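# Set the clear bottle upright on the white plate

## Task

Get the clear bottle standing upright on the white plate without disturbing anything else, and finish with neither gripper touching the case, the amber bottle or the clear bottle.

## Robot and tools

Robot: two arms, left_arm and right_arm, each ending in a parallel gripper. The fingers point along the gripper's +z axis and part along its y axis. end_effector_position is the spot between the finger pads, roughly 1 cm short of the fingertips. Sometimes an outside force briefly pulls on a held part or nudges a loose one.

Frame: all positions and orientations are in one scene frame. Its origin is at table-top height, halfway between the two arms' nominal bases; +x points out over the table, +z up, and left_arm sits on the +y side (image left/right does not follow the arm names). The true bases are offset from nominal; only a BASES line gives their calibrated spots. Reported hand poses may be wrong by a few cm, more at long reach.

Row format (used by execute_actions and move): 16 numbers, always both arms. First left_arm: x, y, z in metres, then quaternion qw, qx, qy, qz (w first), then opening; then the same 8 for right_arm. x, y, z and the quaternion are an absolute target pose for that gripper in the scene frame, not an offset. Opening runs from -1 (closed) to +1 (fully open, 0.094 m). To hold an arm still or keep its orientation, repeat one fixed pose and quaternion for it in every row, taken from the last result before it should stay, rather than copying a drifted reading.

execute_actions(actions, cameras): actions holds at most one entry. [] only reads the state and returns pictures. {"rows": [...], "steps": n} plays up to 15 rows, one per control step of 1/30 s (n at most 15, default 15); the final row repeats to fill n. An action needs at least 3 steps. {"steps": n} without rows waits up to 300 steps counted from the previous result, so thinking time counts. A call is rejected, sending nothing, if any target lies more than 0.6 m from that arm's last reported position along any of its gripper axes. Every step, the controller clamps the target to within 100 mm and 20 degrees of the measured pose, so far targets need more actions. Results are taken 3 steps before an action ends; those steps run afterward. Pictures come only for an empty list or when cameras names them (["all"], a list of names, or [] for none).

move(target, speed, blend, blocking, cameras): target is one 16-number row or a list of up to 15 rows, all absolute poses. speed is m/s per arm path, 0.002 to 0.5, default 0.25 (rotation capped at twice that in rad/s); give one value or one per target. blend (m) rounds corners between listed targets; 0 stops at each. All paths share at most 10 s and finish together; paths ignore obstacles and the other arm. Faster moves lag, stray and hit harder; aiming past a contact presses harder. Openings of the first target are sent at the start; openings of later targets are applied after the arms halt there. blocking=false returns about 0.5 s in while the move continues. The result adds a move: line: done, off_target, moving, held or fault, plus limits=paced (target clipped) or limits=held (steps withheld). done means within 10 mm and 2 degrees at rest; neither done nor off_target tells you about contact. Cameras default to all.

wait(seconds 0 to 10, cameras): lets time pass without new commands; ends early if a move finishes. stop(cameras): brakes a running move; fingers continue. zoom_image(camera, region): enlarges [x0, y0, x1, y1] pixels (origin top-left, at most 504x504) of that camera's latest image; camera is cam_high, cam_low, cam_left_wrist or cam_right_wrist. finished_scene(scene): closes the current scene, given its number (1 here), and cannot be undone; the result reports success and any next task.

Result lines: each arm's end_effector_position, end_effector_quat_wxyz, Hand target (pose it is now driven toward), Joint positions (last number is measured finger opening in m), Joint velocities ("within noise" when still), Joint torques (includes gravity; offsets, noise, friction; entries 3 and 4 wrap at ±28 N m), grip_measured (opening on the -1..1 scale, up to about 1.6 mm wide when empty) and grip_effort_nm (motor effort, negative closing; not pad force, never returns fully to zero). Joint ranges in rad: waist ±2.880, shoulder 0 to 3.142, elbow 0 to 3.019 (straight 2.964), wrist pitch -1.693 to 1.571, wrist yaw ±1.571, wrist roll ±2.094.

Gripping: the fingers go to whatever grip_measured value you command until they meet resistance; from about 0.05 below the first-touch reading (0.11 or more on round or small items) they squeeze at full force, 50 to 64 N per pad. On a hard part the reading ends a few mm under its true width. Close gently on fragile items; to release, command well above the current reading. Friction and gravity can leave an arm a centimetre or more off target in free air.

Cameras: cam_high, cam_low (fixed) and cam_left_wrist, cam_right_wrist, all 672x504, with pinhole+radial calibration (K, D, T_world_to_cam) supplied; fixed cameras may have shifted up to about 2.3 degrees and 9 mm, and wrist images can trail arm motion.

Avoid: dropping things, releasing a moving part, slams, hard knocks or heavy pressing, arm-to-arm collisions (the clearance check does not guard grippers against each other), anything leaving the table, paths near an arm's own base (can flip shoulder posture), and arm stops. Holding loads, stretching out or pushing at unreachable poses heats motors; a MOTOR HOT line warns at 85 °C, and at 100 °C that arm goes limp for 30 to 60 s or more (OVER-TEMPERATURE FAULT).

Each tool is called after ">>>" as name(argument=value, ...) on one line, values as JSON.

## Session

>>> execute_actions(actions=[], cameras=["all"])

>>> zoom_image(camera="cam_high", region=[220, 200, 400, 350])

Scene clock: 0.00 s of 4110.00 s.
left_arm: end_effector_position=(+0.5319, +0.3113, +0.3917) grip_measured=+1.000 grip_effort_nm=n/a end_effector_quat_wxyz=(+0.404, -0.383, +0.808, +0.193) | right_arm: end_effector_position=(+0.6599, -0.7598, +0.3297) grip_measured=+1.000 grip_effort_nm=n/a end_effector_quat_wxyz=(+0.718, -0.009, +0.686, +0.118)
Joint positions: left_arm=[-0.097 1.312 1.349 -0.966 -0.725 -0.723 0.094] | right_arm=[-0.678 2.024 1.616 0.497 -0.87 0.217 0.094]
Joint velocities: within noise
Joint torques (N m): no reading
Motor temperatures (°C): left_arm=[29 27 30 28 29 25 28] | right_arm=[28 30 29 27 28 26 27]
Heat: left arm: hottest elbow 30 °C; right arm: hottest shoulder 30 °C.
Hand target: left_arm +0.5356, +0.3110, +0.4110; +0.420, -0.388, +0.800, +0.183 | right_arm +0.6626, -0.7621, +0.3457; +0.726, -0.018, +0.679, +0.110
camera_calibration:
cam_left_wrist: T_world_to_cam=[[0.786345, -0.617782, -0.00251914, -0.222551], [-0.538333, -0.683207, -0.493382, 0.733606], [0.303082, 0.389325, -0.869809, 0.14429], [0, 0, 0, 1]] pos_world=[0.526195, 0.307541, 0.486892]
cam_right_wrist: T_world_to_cam=[[0.176455, -0.97299, -0.148843, -0.805371], [-0.387332, 0.0703783, -0.91925, 0.650661], [0.904896, 0.219858, -0.364451, -0.220191], [0, 0, 0, 1]] pos_world=[0.593384, -0.780999, 0.397997]

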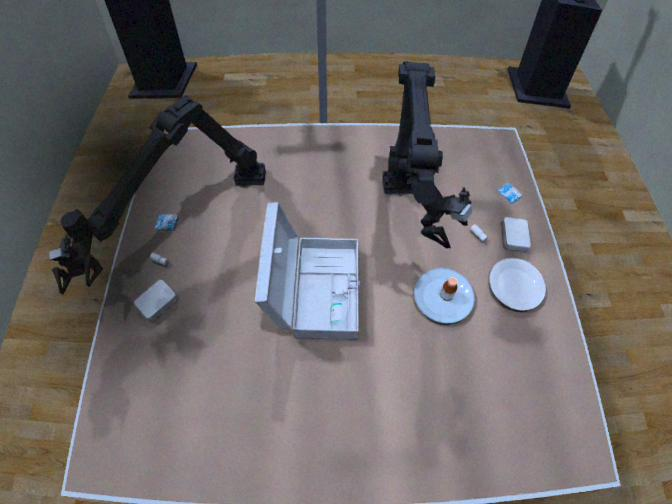

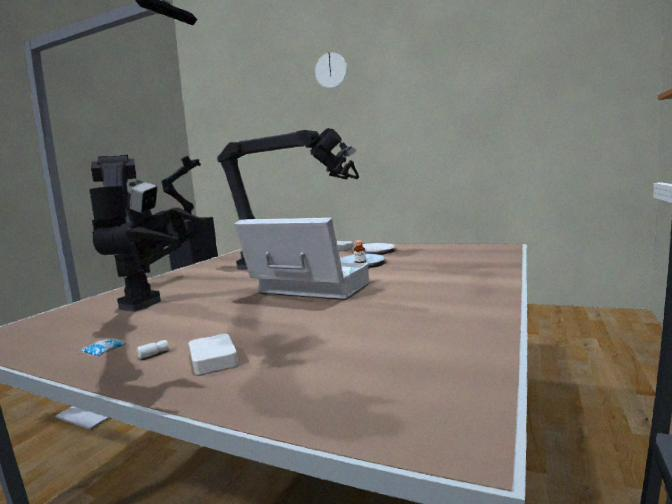

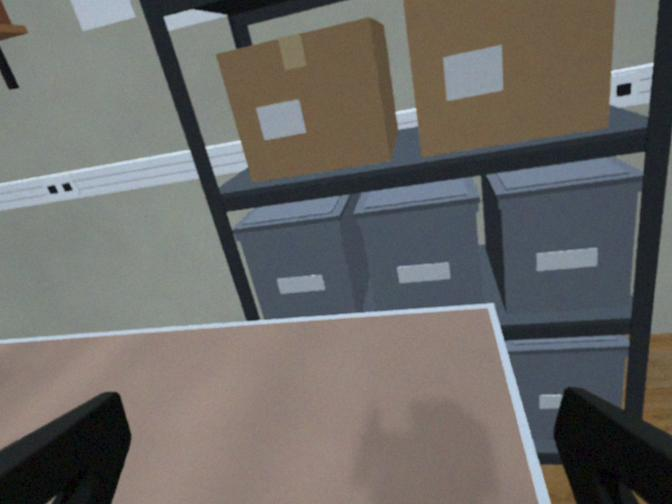

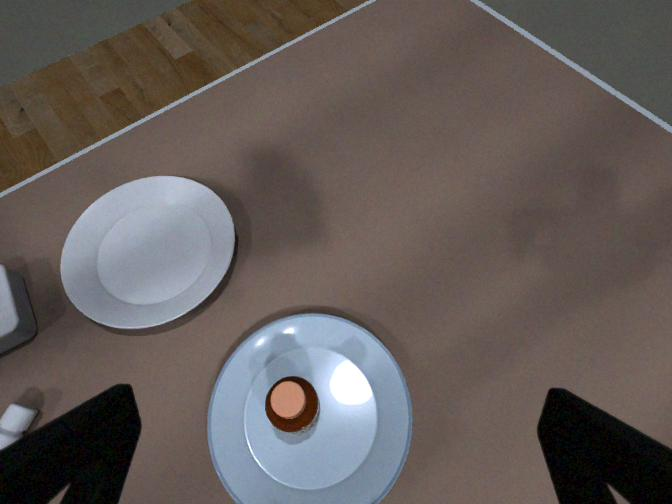

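Scaled by 2.800 from the camera's 672x504 image, which has a finer 960x720 frame.

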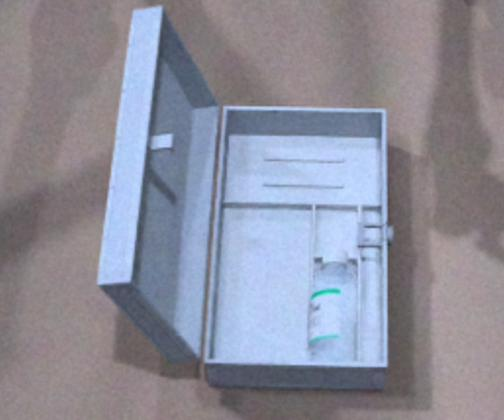

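>>> move(target=[0.50,-0.005,0.255,0.3007,0.0166,0.9535,-0.0052,0.6,0.6599,-0.7598,0.3297,0.718,-0.009,0.686,0.118,1], speed=0.5)

Scene clock: 3.07 s of 4110.00 s.
left_arm: end_effector_position=(+0.4949, -0.0012, +0.2403) grip_measured=+0.603 grip_effort_nm=-0.178 end_effector_quat_wxyz=(+0.284, +0.013, +0.959, +0.004) | right_arm: end_effector_position=(+0.6599, -0.7598, +0.3297) grip_measured=+1.000 grip_effort_nm=0.012 end_effector_quat_wxyz=(+0.718, -0.009, +0.686, +0.118)
Joint positions: left_arm=[-0.588 1.433 1.192 -0.831 -0.304 -0.474 0.075] | right_arm=[-0.678 2.024 1.616 0.497 -0.87 0.217 0.094]
Joint velocities: within noise
Joint torques (N m): left_arm=[-0.32 -14.27 9.54 2.03 -0.17 0.19] | right_arm=[0.38 -17.2 11.32 2.43 0.03 0.05]
Motor temperatures (°C): left_arm=[29 27 31 28 29 25 28] | right_arm=[28 30 30 27 28 26 27]
Heat: left arm: hottest elbow 31 °C; right arm: hottest shoulder 30 °C.
Hand target: left_arm +0.4997, -0.0048, +0.2551; +0.301, +0.017, +0.954, -0.005 | right_arm +0.6599, -0.7597, +0.3297; +0.718, -0.009, +0.686, +0.118
Off the commanded pose: left_arm 0.016 m, 2 deg | right_arm 0.000 m, 0 deg.
Kept back: nothing.
move: off_target (left_arm)
camera_calibration:
cam_left_wrist: T_world_to_cam=[[-0.00551075, -0.999734, -0.0223827, 0.00930952], [-0.9864, 0.0091114, -0.164108, 0.568969], [0.164268, 0.0211739, -0.986188, 0.241698], [0, 0, 0, 1]] pos_world=[0.52158, -0.000994754, 0.33194]
cam_right_wrist: T_world_to_cam=[[0.176455, -0.97299, -0.148843, -0.805371], [-0.387332, 0.0703783, -0.91925, 0.650661], [0.904896, 0.219858, -0.364451, -0.220191], [0, 0, 0, 1]] pos_world=[0.593384, -0.780999, 0.397997]

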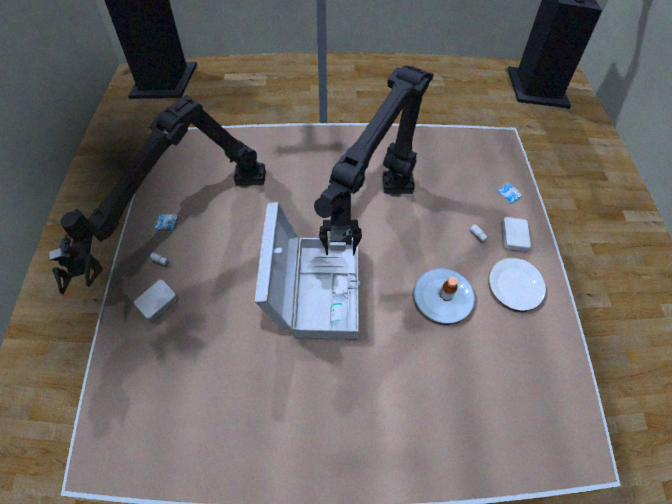

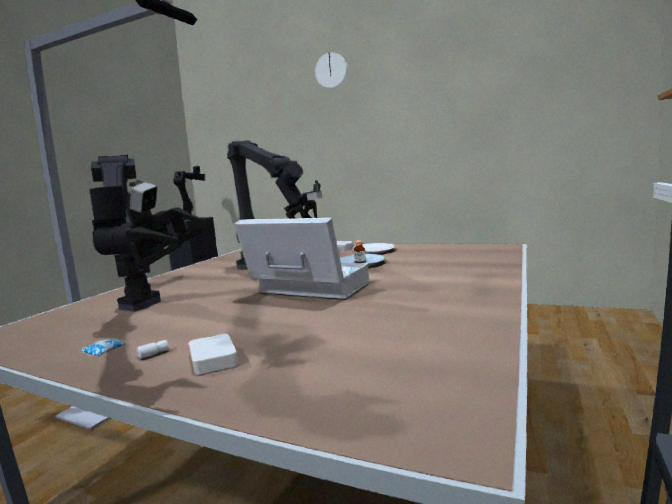

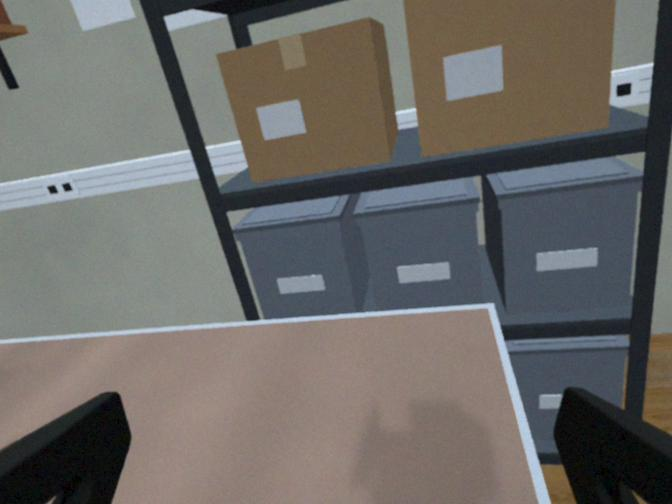

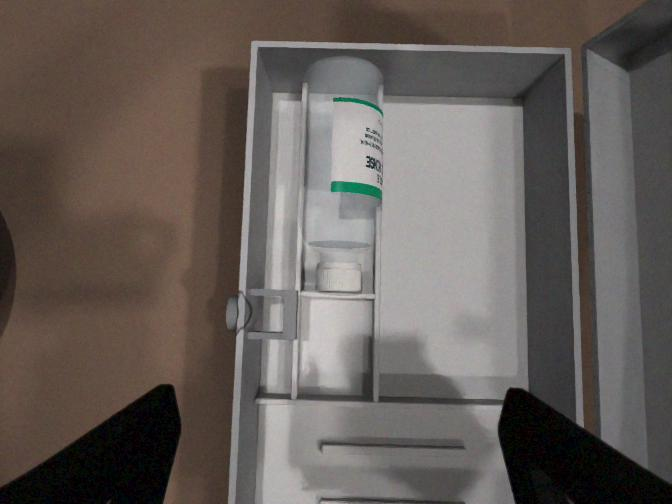

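>>> move(target=[0.622,-0.003,0.12,0.3007,0.0125,0.9535,-0.0039,0.33,0.6599,-0.7598,0.3297,0.718,-0.009,0.686,0.118,1], speed=0.35, cameras=["cam_right_wrist"])

Scene clock: 4.43 s of 4110.00 s.
left_arm: end_effector_position=(+0.5952, +0.0028, +0.0852) grip_measured=+0.333 grip_effort_nm=-0.168 end_effector_quat_wxyz=(+0.264, +0.017, +0.964, +0.009) | right_arm: end_effector_position=(+0.6599, -0.7598, +0.3297) grip_measured=+1.000 grip_effort_nm=0.012 end_effector_quat_wxyz=(+0.718, -0.009, +0.686, +0.118)
Joint positions: left_arm=[-0.474 1.817 1.239 -0.51 -0.238 -0.371 0.063] | right_arm=[-0.678 2.024 1.616 0.497 -0.87 0.217 0.094]
Joint velocities: within noise
Joint torques (N m): left_arm=[0.21 -19.02 11.37 1.99 -0.36 0.19] | right_arm=[0.38 -17.26 11.32 2.41 0.03 0.05]
Motor temperatures (°C): left_arm=[29 27 31 28 29 25 28] | right_arm=[28 31 30 27 28 26 27]
Heat: left arm: hottest elbow 31 °C; right arm: hottest shoulder 31 °C.
Hand target: left_arm +0.6198, -0.0020, +0.1207; +0.301, +0.012, +0.954, -0.004 | right_arm +0.6599, -0.7597, +0.3297; +0.718, -0.009, +0.686, +0.118
Off the commanded pose: left_arm 0.044 m, 5 deg | right_arm 0.000 m, 0 deg.
Kept back: nothing.
move: off_target (left_arm)
camera_calibration:
cam_right_wrist: T_world_to_cam=[[0.176455, -0.97299, -0.148843, -0.805371], [-0.387332, 0.0703783, -0.91925, 0.650661], [0.904896, 0.219858, -0.364451, -0.220191], [0, 0, 0, 1]] pos_world=[0.593384, -0.780999, 0.397997]
Images, in order (width x height): cam_right_wrist 672x504.

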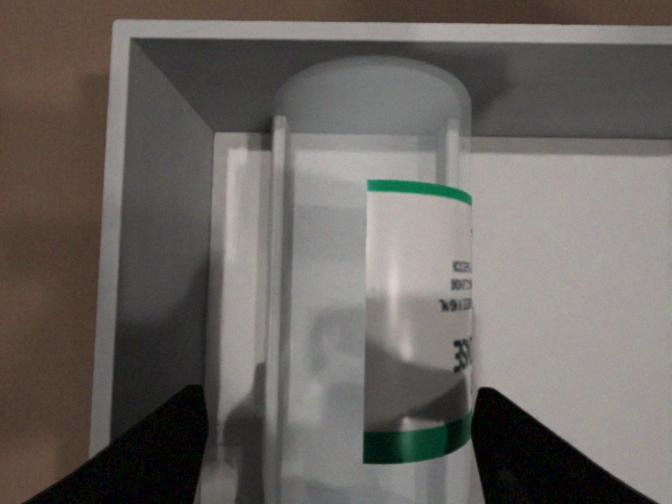

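>>> move(target=[[0.638,-0.011,0.118,0.3007,0.0125,0.9535,-0.0039,0.33,0.6599,-0.7598,0.3297,0.718,-0.009,0.686,0.118,1],[0.635,-0.010,0.07,0.3007,0.0125,0.9535,-0.0039,0.33,0.6599,-0.7598,0.3297,0.718,-0.009,0.686,0.118,1]], speed=0.12, blend=0.01, cameras=["cam_right_wrist"])

Scene clock: 5.63 s of 4110.00 s.
left_arm: end_effector_position=(+0.6277, -0.0082, +0.0642) grip_measured=+0.333 grip_effort_nm=-0.168 end_effector_quat_wxyz=(+0.290, +0.011, +0.957, +0.002) | right_arm: end_effector_position=(+0.6599, -0.7598, +0.3297) grip_measured=+1.000 grip_effort_nm=0.012 end_effector_quat_wxyz=(+0.718, -0.009, +0.686, +0.118)
Joint positions: left_arm=[-0.469 1.907 1.29 -0.415 -0.248 -0.368 0.063] | right_arm=[-0.678 2.024 1.616 0.497 -0.87 0.217 0.094]
Joint velocities: within noise
Joint torques (N m): left_arm=[-0.21 -18.9 7.88 2.29 0.04 0.19] | right_arm=[0.38 -17.2 11.33 2.43 0.03 0.05]
Motor temperatures (°C): left_arm=[29 27 31 28 29 25 28] | right_arm=[28 31 31 27 28 26 27]
Heat: left arm: hottest elbow 31 °C; right arm: hottest shoulder 31 °C.
Hand target: left_arm +0.6350, -0.0098, +0.0702; +0.301, +0.012, +0.954, -0.004 | right_arm +0.6599, -0.7597, +0.3297; +0.718, -0.009, +0.686, +0.118
Off the commanded pose: left_arm 0.009 m, 1 deg | right_arm 0.000 m, 0 deg.
Kept back: nothing.
move: done
camera_calibration:
cam_right_wrist: T_world_to_cam=[[0.176455, -0.97299, -0.148843, -0.805371], [-0.387332, 0.0703783, -0.91925, 0.650661], [0.904896, 0.219858, -0.364451, -0.220191], [0, 0, 0, 1]] pos_world=[0.593384, -0.780999, 0.397997]
Images, in order (width x height): cam_right_wrist 672x504.

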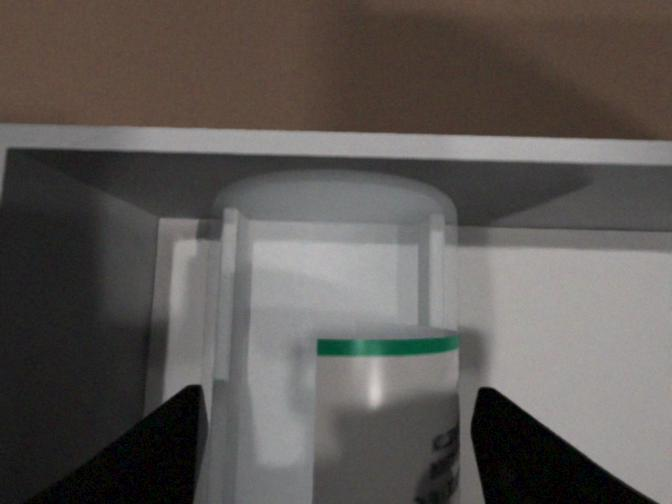

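>>> move(target=[[0.629,-0.009,0.046,0.3007,0.0125,0.9535,-0.0039,0.33,0.6599,-0.7598,0.3297,0.718,-0.009,0.686,0.118,1],[0.629,-0.009,0.046,0.3007,0.0125,0.9535,-0.0039,-0.4,0.6599,-0.7598,0.3297,0.718,-0.009,0.686,0.118,1]], speed=0.12, cameras=["cam_right_wrist"])

Scene clock: 7.07 s of 4110.00 s.
left_arm: end_effector_position=(+0.6290, -0.0054, +0.0553) grip_measured=+0.181 grip_effort_nm=-1.033 end_effector_quat_wxyz=(+0.303, +0.009, +0.953, +0.001) | right_arm: end_effector_position=(+0.6599, -0.7598, +0.3297) grip_measured=+1.000 grip_effort_nm=0.007 end_effector_quat_wxyz=(+0.718, -0.009, +0.686, +0.118)
Joint positions: left_arm=[-0.466 1.915 1.262 -0.351 -0.254 -0.363 0.055] | right_arm=[-0.678 2.024 1.616 0.497 -0.87 0.217 0.094]
Joint velocities: within noise
Joint torques (N m): left_arm=[-0.79 -17.32 7.06 2.21 0.28 0.1] | right_arm=[0.32 -17.2 11.33 2.44 0.03 0.05]
Motor temperatures (°C): left_arm=[29 28 31 28 29 25 28] | right_arm=[28 31 31 27 28 26 27]
Heat: left arm: hottest elbow 31 °C; right arm: hottest shoulder 31 °C.
Hand target: left_arm +0.6289, -0.0088, +0.0463; +0.301, +0.012, +0.954, -0.004 | right_arm +0.6599, -0.7597, +0.3297; +0.718, -0.009, +0.686, +0.118
Off the commanded pose: left_arm 0.010 m, 1 deg | right_arm 0.000 m, 0 deg.
Kept back: nothing.
move: done
camera_calibration:
cam_right_wrist: T_world_to_cam=[[0.176455, -0.97299, -0.148843, -0.805371], [-0.387332, 0.0703783, -0.91925, 0.650661], [0.904896, 0.219858, -0.364451, -0.220191], [0, 0, 0, 1]] pos_world=[0.593384, -0.780999, 0.397997]
Images, in order (width x height): cam_right_wrist 672x504.

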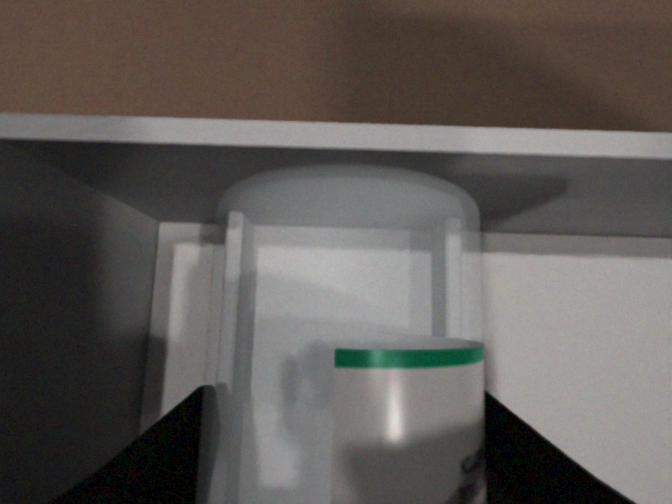

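>>> move(target=[[0.615,-0.009,0.26,0.3007,0.0125,0.9535,-0.0039,-0.4,0.6599,-0.7598,0.3297,0.718,-0.009,0.686,0.118,1],[0.49,0.28,0.35,0.077,-0.506,0.82,-0.256,-0.4,0.6599,-0.7598,0.3297,0.718,-0.009,0.686,0.118,1],[0.488,0.662,0.24,0.1331,0.8494,-0.2556,0.4421,-0.4,0.6599,-0.7598,0.3297,0.718,-0.009,0.686,0.118,1]], speed=[0.2,0.5,0.45], blend=[0.03,0.06,0])

>>> zoom_image(camera="cam_high", region=[420, 180, 600, 350])

>>> zoom_image(camera="cam_low", region=[320, 140, 450, 270])

Scene clock: 12.03 s of 4110.00 s.
left_arm: end_effector_position=(+0.4753, +0.6494, +0.1969) grip_measured=+0.182 grip_effort_nm=-1.028 end_effector_quat_wxyz=(+0.166, +0.856, -0.241, +0.426) | right_arm: end_effector_position=(+0.6599, -0.7598, +0.3297) grip_measured=+1.000 grip_effort_nm=0.012 end_effector_quat_wxyz=(+0.718, -0.009, +0.686, +0.118)
Joint positions: left_arm=[0.968 1.974 1.689 -1.357 0.947 -1.581 0.056] | right_arm=[-0.678 2.024 1.616 0.497 -0.87 0.217 0.094]
Joint velocities: within noise
Joint torques (N m): left_arm=[-1.03 -22.48 12.75 0.01 1.21 -0.03] | right_arm=[0.32 -17.2 11.33 2.41 0.03 0.05]
Motor temperatures (°C): left_arm=[29 28 33 28 29 25 28] | right_arm=[28 32 32 27 28 26 27]
Heat: left arm: hottest elbow 33 °C; right arm: hottest shoulder 32 °C.
Hand target: left_arm +0.4859, +0.6595, +0.2400; +0.133, +0.849, -0.256, +0.442 | right_arm +0.6599, -0.7597, +0.3297; +0.718, -0.009, +0.686, +0.118
Off the commanded pose: left_arm 0.047 m, 5 deg | right_arm 0.000 m, 0 deg.
Kept back: nothing.
move: off_target (left_arm)
camera_calibration:
cam_left_wrist: T_world_to_cam=[[0.557937, 0.824268, -0.0963789, -0.779062], [0.226539, -0.0395484, 0.973199, -0.232273], [0.798365, -0.564818, -0.208794, 0.1145], [0, 0, 0, 1]] pos_world=[0.395874, 0.697641, 0.17487]
cam_right_wrist: T_world_to_cam=[[0.176455, -0.97299, -0.148843, -0.805371], [-0.387332, 0.0703783, -0.91925, 0.650661], [0.904896, 0.219858, -0.364451, -0.220191], [0, 0, 0, 1]] pos_world=[0.593384, -0.780999, 0.397997]

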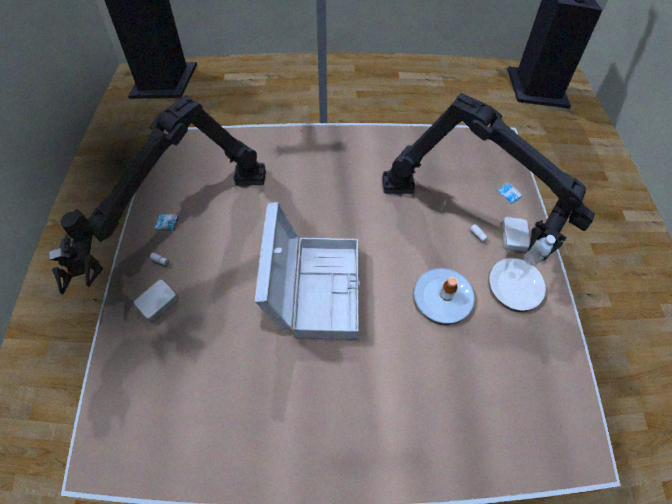

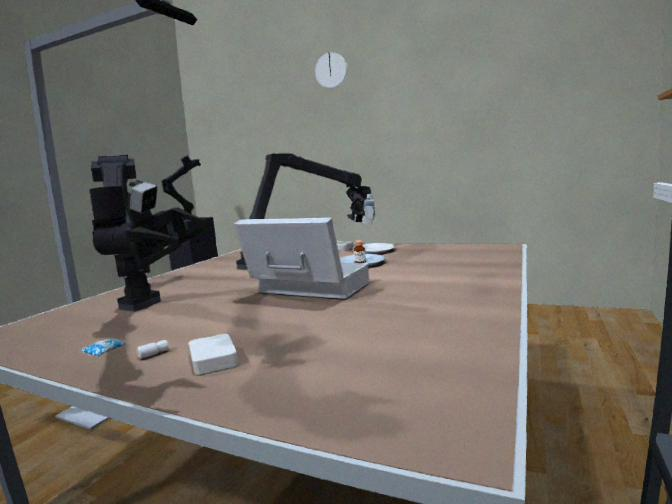

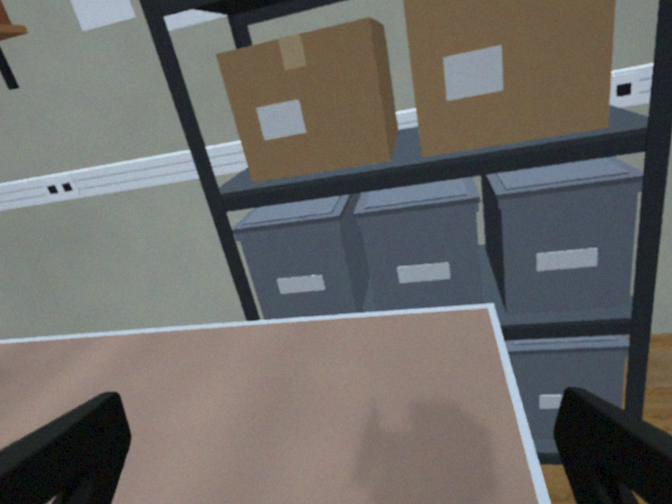

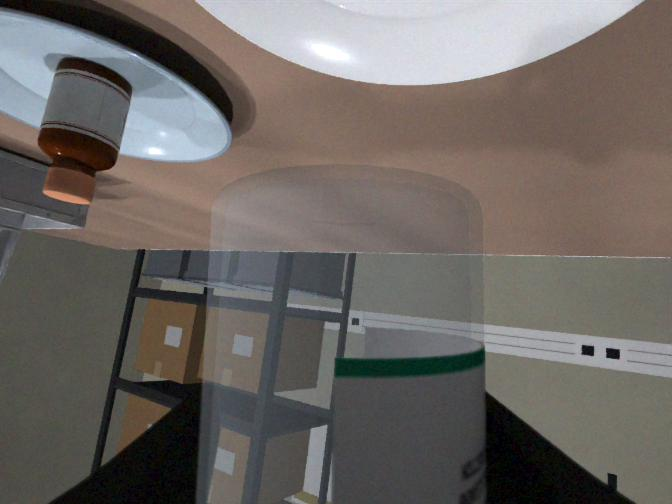

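Scaled by 2.800 from the camera's 672x504 image, which has a finer 960x720 frame.

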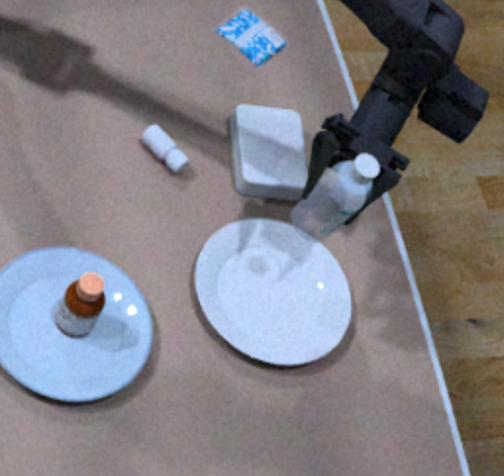

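Scaled by 3.877 from the camera's 672x504 image, which has a finer 960x720 frame.

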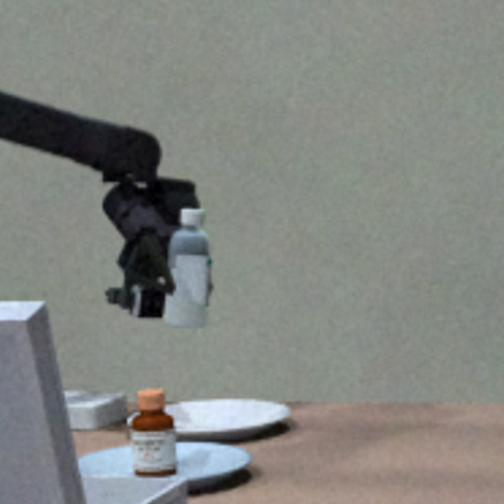

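>>> move(target=[0.506,0.690,0.16,0.086,0.864,-0.277,0.413,-0.4,0.6599,-0.7598,0.3297,0.718,-0.009,0.686,0.118,1], speed=0.2)

>>> zoom_image(camera="cam_high", region=[460, 200, 580, 330])

>>> zoom_image(camera="cam_low", region=[330, 170, 420, 260])

Scene clock: 13.60 s of 4110.00 s.
left_arm: end_effector_position=(+0.4897, +0.6841, +0.1215) grip_measured=+0.182 grip_effort_nm=-1.028 end_effector_quat_wxyz=(+0.117, +0.872, -0.259, +0.399) | right_arm: end_effector_position=(+0.6599, -0.7598, +0.3297) grip_measured=+1.000 grip_effort_nm=0.007 end_effector_quat_wxyz=(+0.718, -0.009, +0.686, +0.118)
Joint positions: left_arm=[0.964 2.081 1.689 -1.151 0.857 -1.604 0.056] | right_arm=[-0.678 2.024 1.616 0.497 -0.87 0.217 0.094]
Joint velocities: within noise
Joint torques (N m): left_arm=[-1.44 -24.29 10.18 0.85 0.98 0] | right_arm=[0.32 -17.2 11.3 2.44 0.02 0.05]
Motor temperatures (°C): left_arm=[29 28 33 28 29 25 28] | right_arm=[28 32 32 27 28 26 27]
Heat: left arm: hottest elbow 33 °C; right arm: hottest shoulder 32 °C.
Hand target: left_arm +0.5048, +0.6884, +0.1601; +0.086, +0.863, -0.277, +0.413 | right_arm +0.6599, -0.7597, +0.3297; +0.718, -0.009, +0.686, +0.118
Off the commanded pose: left_arm 0.042 m, 4 deg | right_arm 0.000 m, 0 deg.
Kept back: nothing.
move: off_target (left_arm)
camera_calibration:
cam_left_wrist: T_world_to_cam=[[0.548581, 0.835967, -0.0147607, -0.8363], [0.255676, -0.150919, 0.95491, -0.0967226], [0.796046, -0.527619, -0.296528, 0.0931552], [0, 0, 0, 1]] pos_world=[0.409352, 0.733673, 0.10764]
cam_right_wrist: T_world_to_cam=[[0.176455, -0.97299, -0.148843, -0.805371], [-0.387332, 0.0703783, -0.91925, 0.650661], [0.904896, 0.219858, -0.364451, -0.220191], [0, 0, 0, 1]] pos_world=[0.593384, -0.780999, 0.397997]

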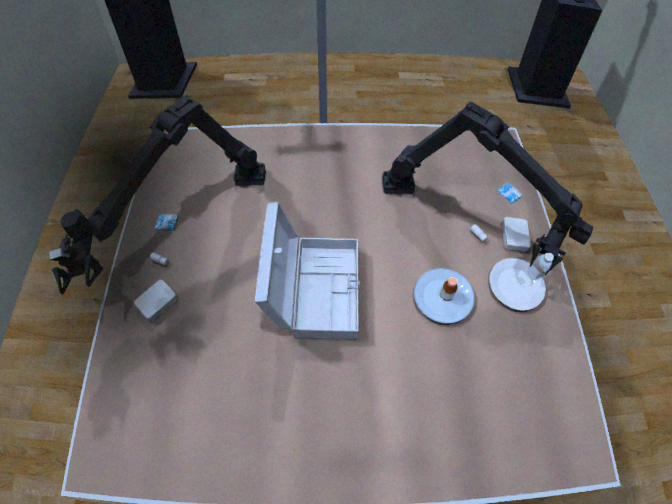

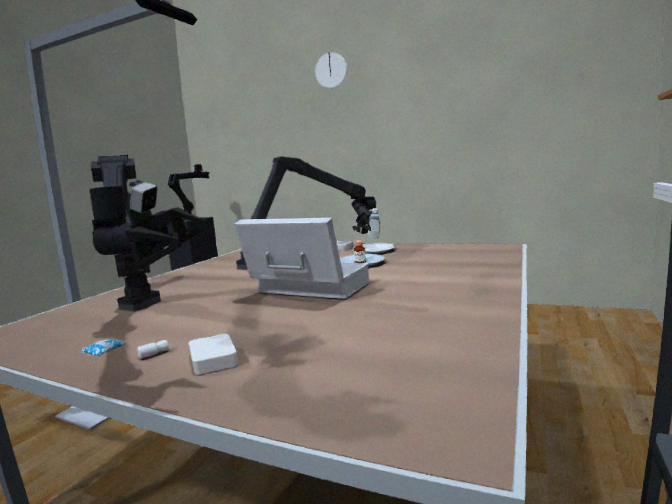

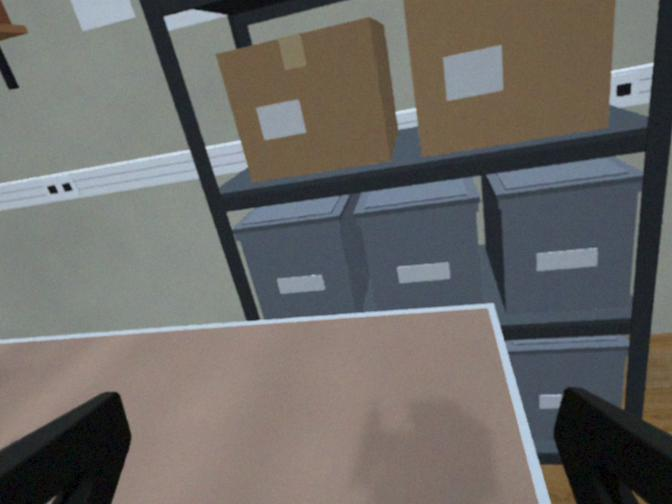

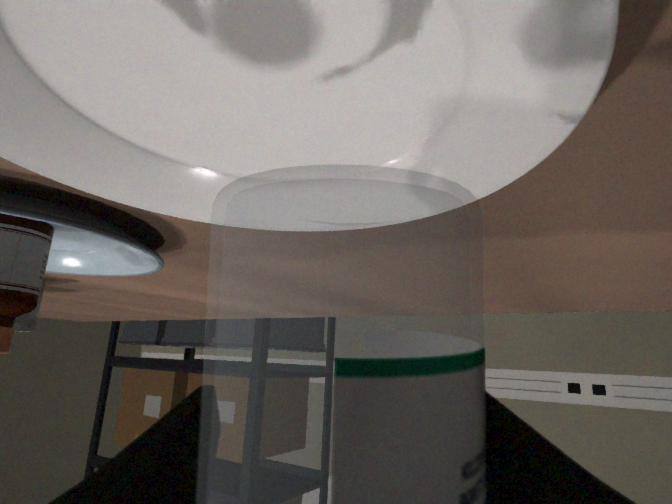

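Scaled by 3.877 from the camera's 672x504 image, which has a finer 960x720 frame.

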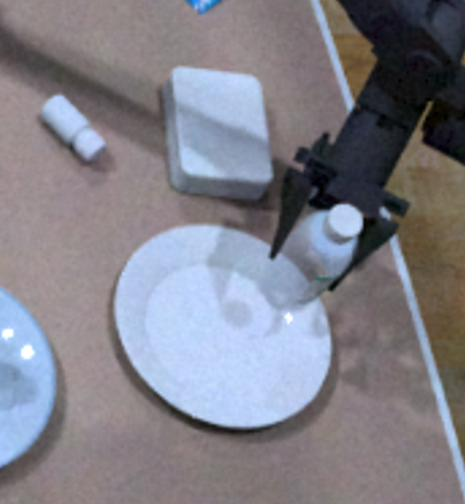

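Scaled by 5.600 from the camera's 672x504 image, which has a finer 960x720 frame.

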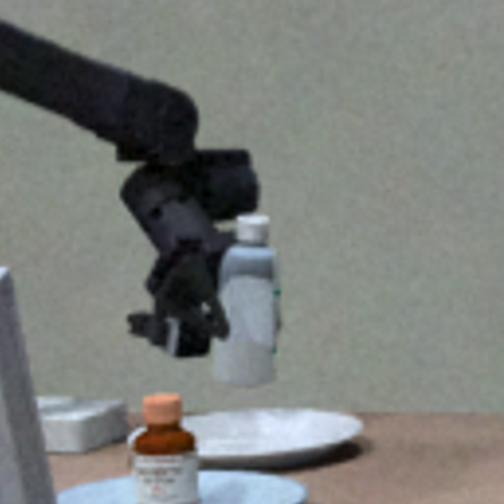

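>>> move(target=[[0.513,0.665,0.16,0.086,0.864,-0.277,0.413,-0.4,0.6599,-0.7598,0.3297,0.718,-0.009,0.686,0.118,1],[0.513,0.665,0.126,0.086,0.864,-0.277,0.413,-0.4,0.6599,-0.7598,0.3297,0.718,-0.009,0.686,0.118,1]], speed=[0.15,0.07], blend=[0.01,0])

>>> zoom_image(camera="cam_high", region=[460, 200, 580, 330])

>>> zoom_image(camera="cam_low", region=[330, 170, 420, 260])

Scene clock: 14.77 s of 4110.00 s.
left_arm: end_effector_position=(+0.5072, +0.6610, +0.1108) grip_measured=+0.182 grip_effort_nm=-1.038 end_effector_quat_wxyz=(+0.099, +0.867, -0.273, +0.404) | right_arm: end_effector_position=(+0.6599, -0.7598, +0.3297) grip_measured=+1.000 grip_effort_nm=0.012 end_effector_quat_wxyz=(+0.718, -0.009, +0.686, +0.118)
Joint positions: left_arm=[0.919 2.048 1.602 -1.013 0.854 -1.655 0.056] | right_arm=[-0.678 2.024 1.616 0.497 -0.87 0.217 0.094]
Joint velocities: within noise
Joint torques (N m): left_arm=[-0.73 -22.42 8.13 1.11 0.88 -0.01] | right_arm=[0.38 -17.32 11.3 2.43 0.03 0.05]
Motor temperatures (°C): left_arm=[29 28 33 28 29 25 28] | right_arm=[28 32 32 27 28 26 27]
Heat: left arm: hottest elbow 33 °C; right arm: hottest shoulder 32 °C.
Hand target: left_arm +0.5128, +0.6647, +0.1260; +0.086, +0.863, -0.277, +0.413 | right_arm +0.6599, -0.7597, +0.3297; +0.718, -0.009, +0.686, +0.118
Off the commanded pose: left_arm 0.017 m, 2 deg | right_arm 0.000 m, 0 deg.
Kept back: nothing.
move: off_target (left_arm)
camera_calibration:
cam_left_wrist: T_world_to_cam=[[0.558219, 0.829123, 0.0307671, -0.832193], [0.229239, -0.189765, 0.954693, -0.055275], [0.797396, -0.525874, -0.295998, 0.0619655], [0, 0, 0, 1]] pos_world=[0.427806, 0.712087, 0.0967164]
cam_right_wrist: T_world_to_cam=[[0.176455, -0.97299, -0.148843, -0.805371], [-0.387332, 0.0703783, -0.91925, 0.650661], [0.904896, 0.219858, -0.364451, -0.220191], [0, 0, 0, 1]] pos_world=[0.593384, -0.780999, 0.397997]

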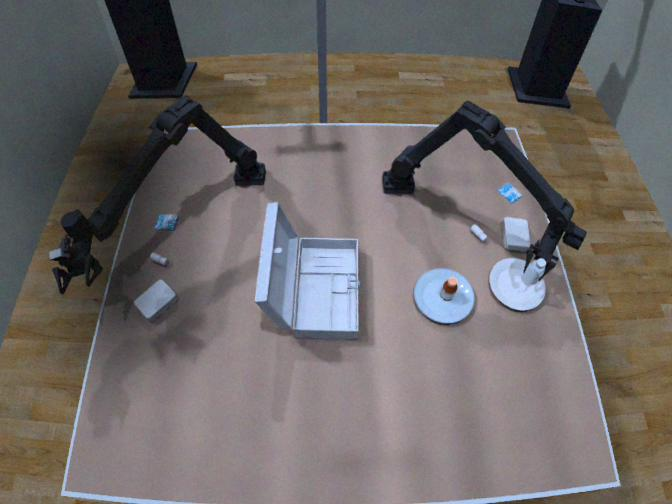

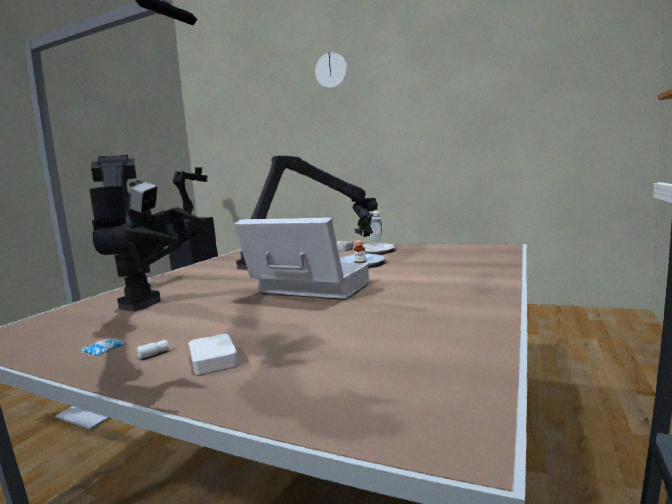

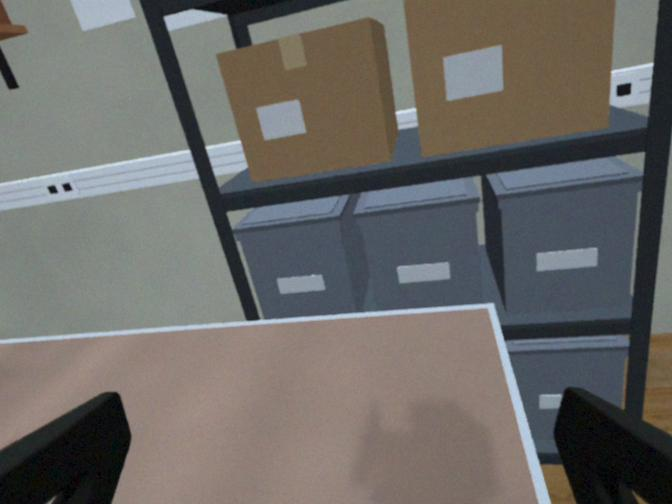

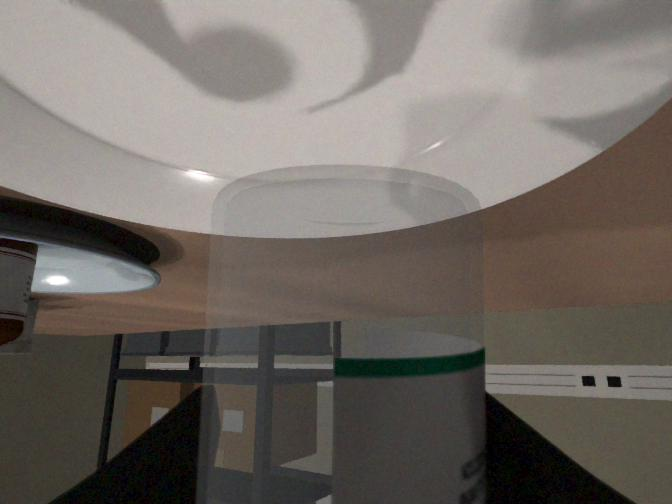

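Scaled by 3.877 from the camera's 672x504 image, which has a finer 960x720 frame.

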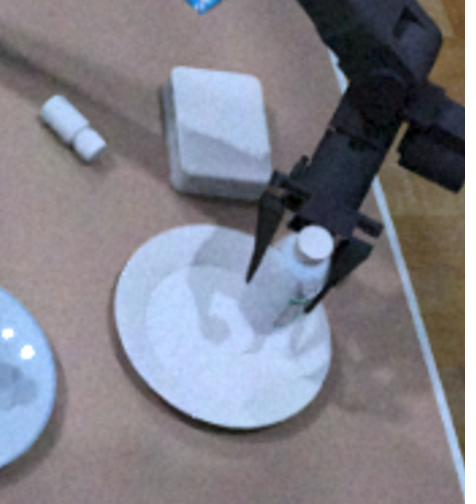

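Scaled by 5.600 from the camera's 672x504 image, which has a finer 960x720 frame.

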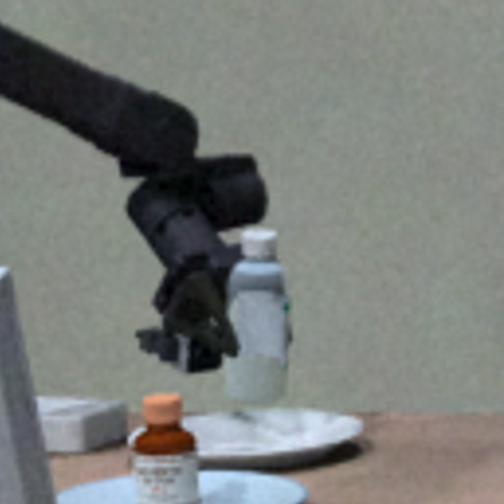

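>>> move(target=[0.506,0.660,0.096,0.086,0.864,-0.277,0.413,-0.4,0.6599,-0.7598,0.3297,0.718,-0.009,0.686,0.118,1], speed=0.06)

>>> zoom_image(camera="cam_high", region=[460, 200, 580, 330])

>>> zoom_image(camera="cam_low", region=[330, 170, 420, 260])

Scene clock: 15.90 s of 4110.00 s.
left_arm: end_effector_position=(+0.5013, +0.6531, +0.0793) grip_measured=+0.182 grip_effort_nm=-1.023 end_effector_quat_wxyz=(+0.103, +0.868, -0.272, +0.403) | right_arm: end_effector_position=(+0.6599, -0.7598, +0.3297) grip_measured=+1.000 grip_effort_nm=0.012 end_effector_quat_wxyz=(+0.718, -0.009, +0.686, +0.118)
Joint positions: left_arm=[0.919 2.067 1.541 -0.94 0.854 -1.655 0.056] | right_arm=[-0.678 2.024 1.616 0.497 -0.87 0.217 0.094]
Joint velocities: within noise
Joint torques (N m): left_arm=[-0.56 -22.24 7.87 1.07 0.89 0.06] | right_arm=[0.38 -17.2 11.33 2.41 0.03 0.05]
Motor temperatures (°C): left_arm=[29 29 33 28 29 25 28] | right_arm=[28 32 33 27 28 26 27]
Heat: left arm: hottest elbow 33 °C; right arm: hottest elbow 33 °C.
Hand target: left_arm +0.5058, +0.6597, +0.0961; +0.086, +0.863, -0.277, +0.413 | right_arm +0.6599, -0.7597, +0.3297; +0.718, -0.009, +0.686, +0.118
Off the commanded pose: left_arm 0.019 m, 2 deg | right_arm 0.000 m, 0 deg.
Kept back: nothing.
move: off_target (left_arm)
camera_calibration:
cam_left_wrist: T_world_to_cam=[[0.558134, 0.829426, 0.0232426, -0.820885], [0.233581, -0.183936, 0.954781, -0.0313388], [0.796195, -0.527467, -0.296399, 0.0548872], [0, 0, 0, 1]] pos_world=[0.421782, 0.704049, 0.0652697]
cam_right_wrist: T_world_to_cam=[[0.176455, -0.97299, -0.148843, -0.805371], [-0.387332, 0.0703783, -0.91925, 0.650661], [0.904896, 0.219858, -0.364451, -0.220191], [0, 0, 0, 1]] pos_world=[0.593384, -0.780999, 0.397997]

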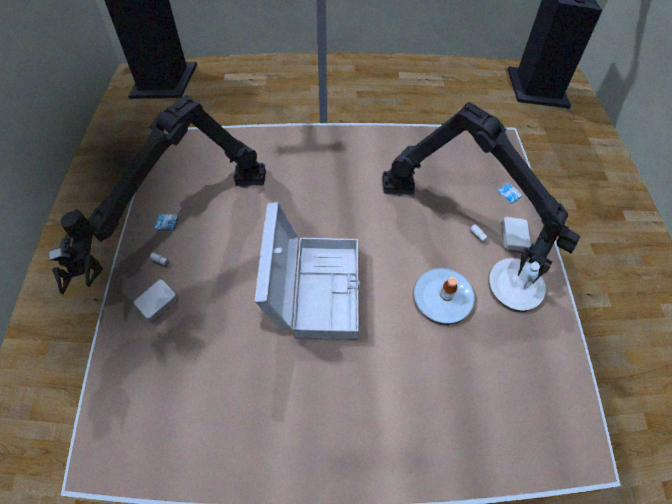

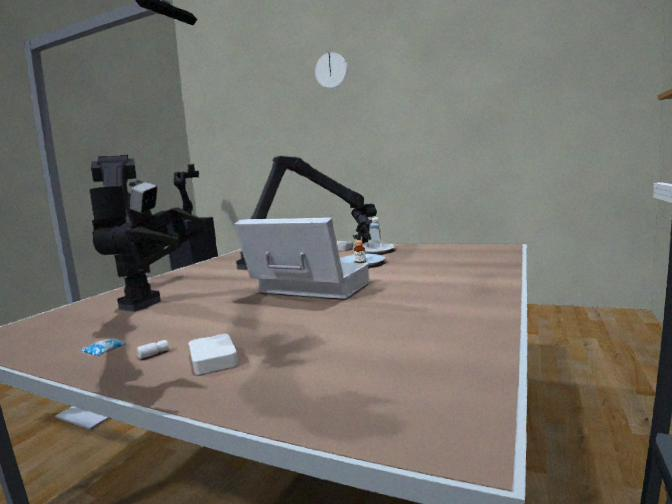

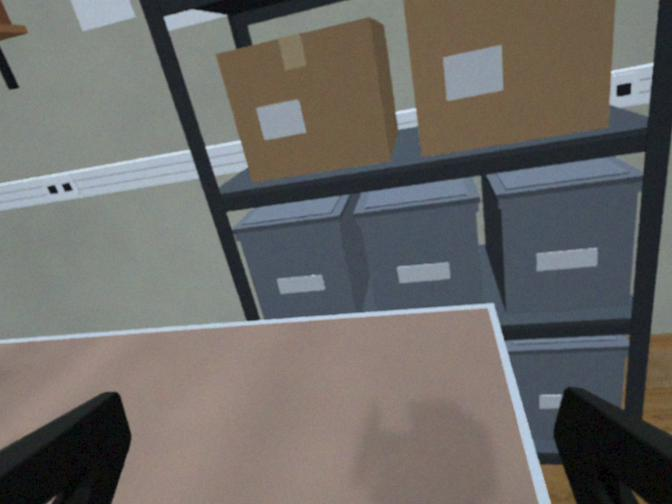

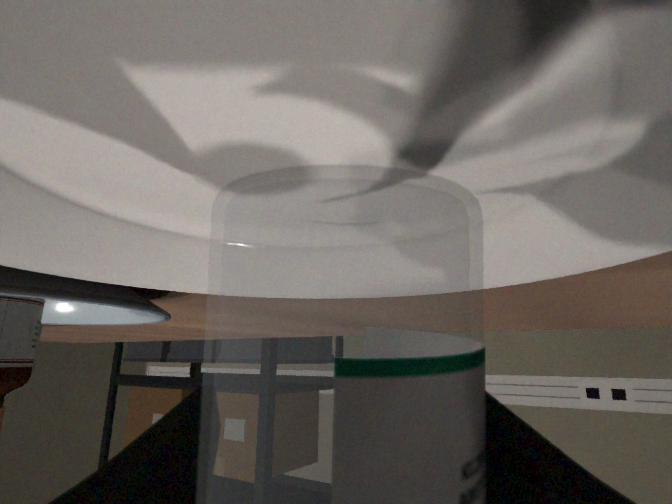

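Scaled by 3.877 from the camera's 672x504 image, which has a finer 960x720 frame.

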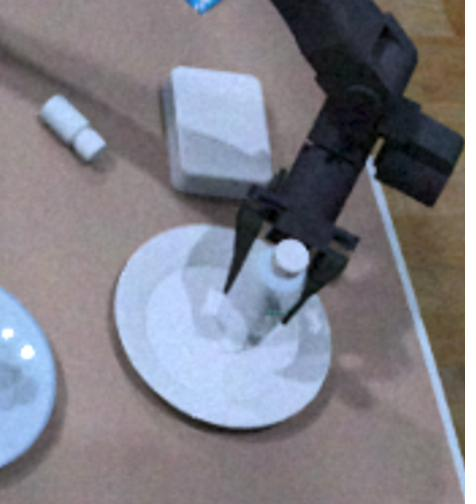

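Scaled by 5.600 from the camera's 672x504 image, which has a finer 960x720 frame.

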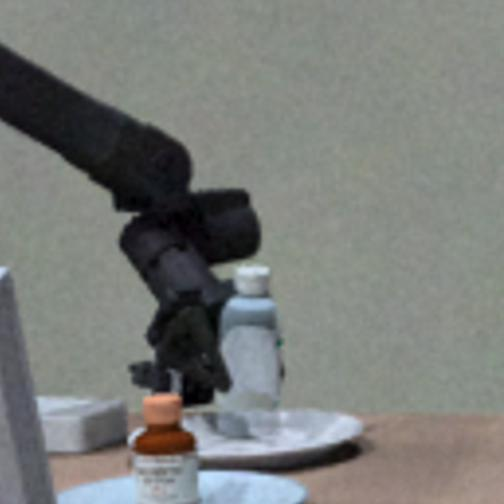

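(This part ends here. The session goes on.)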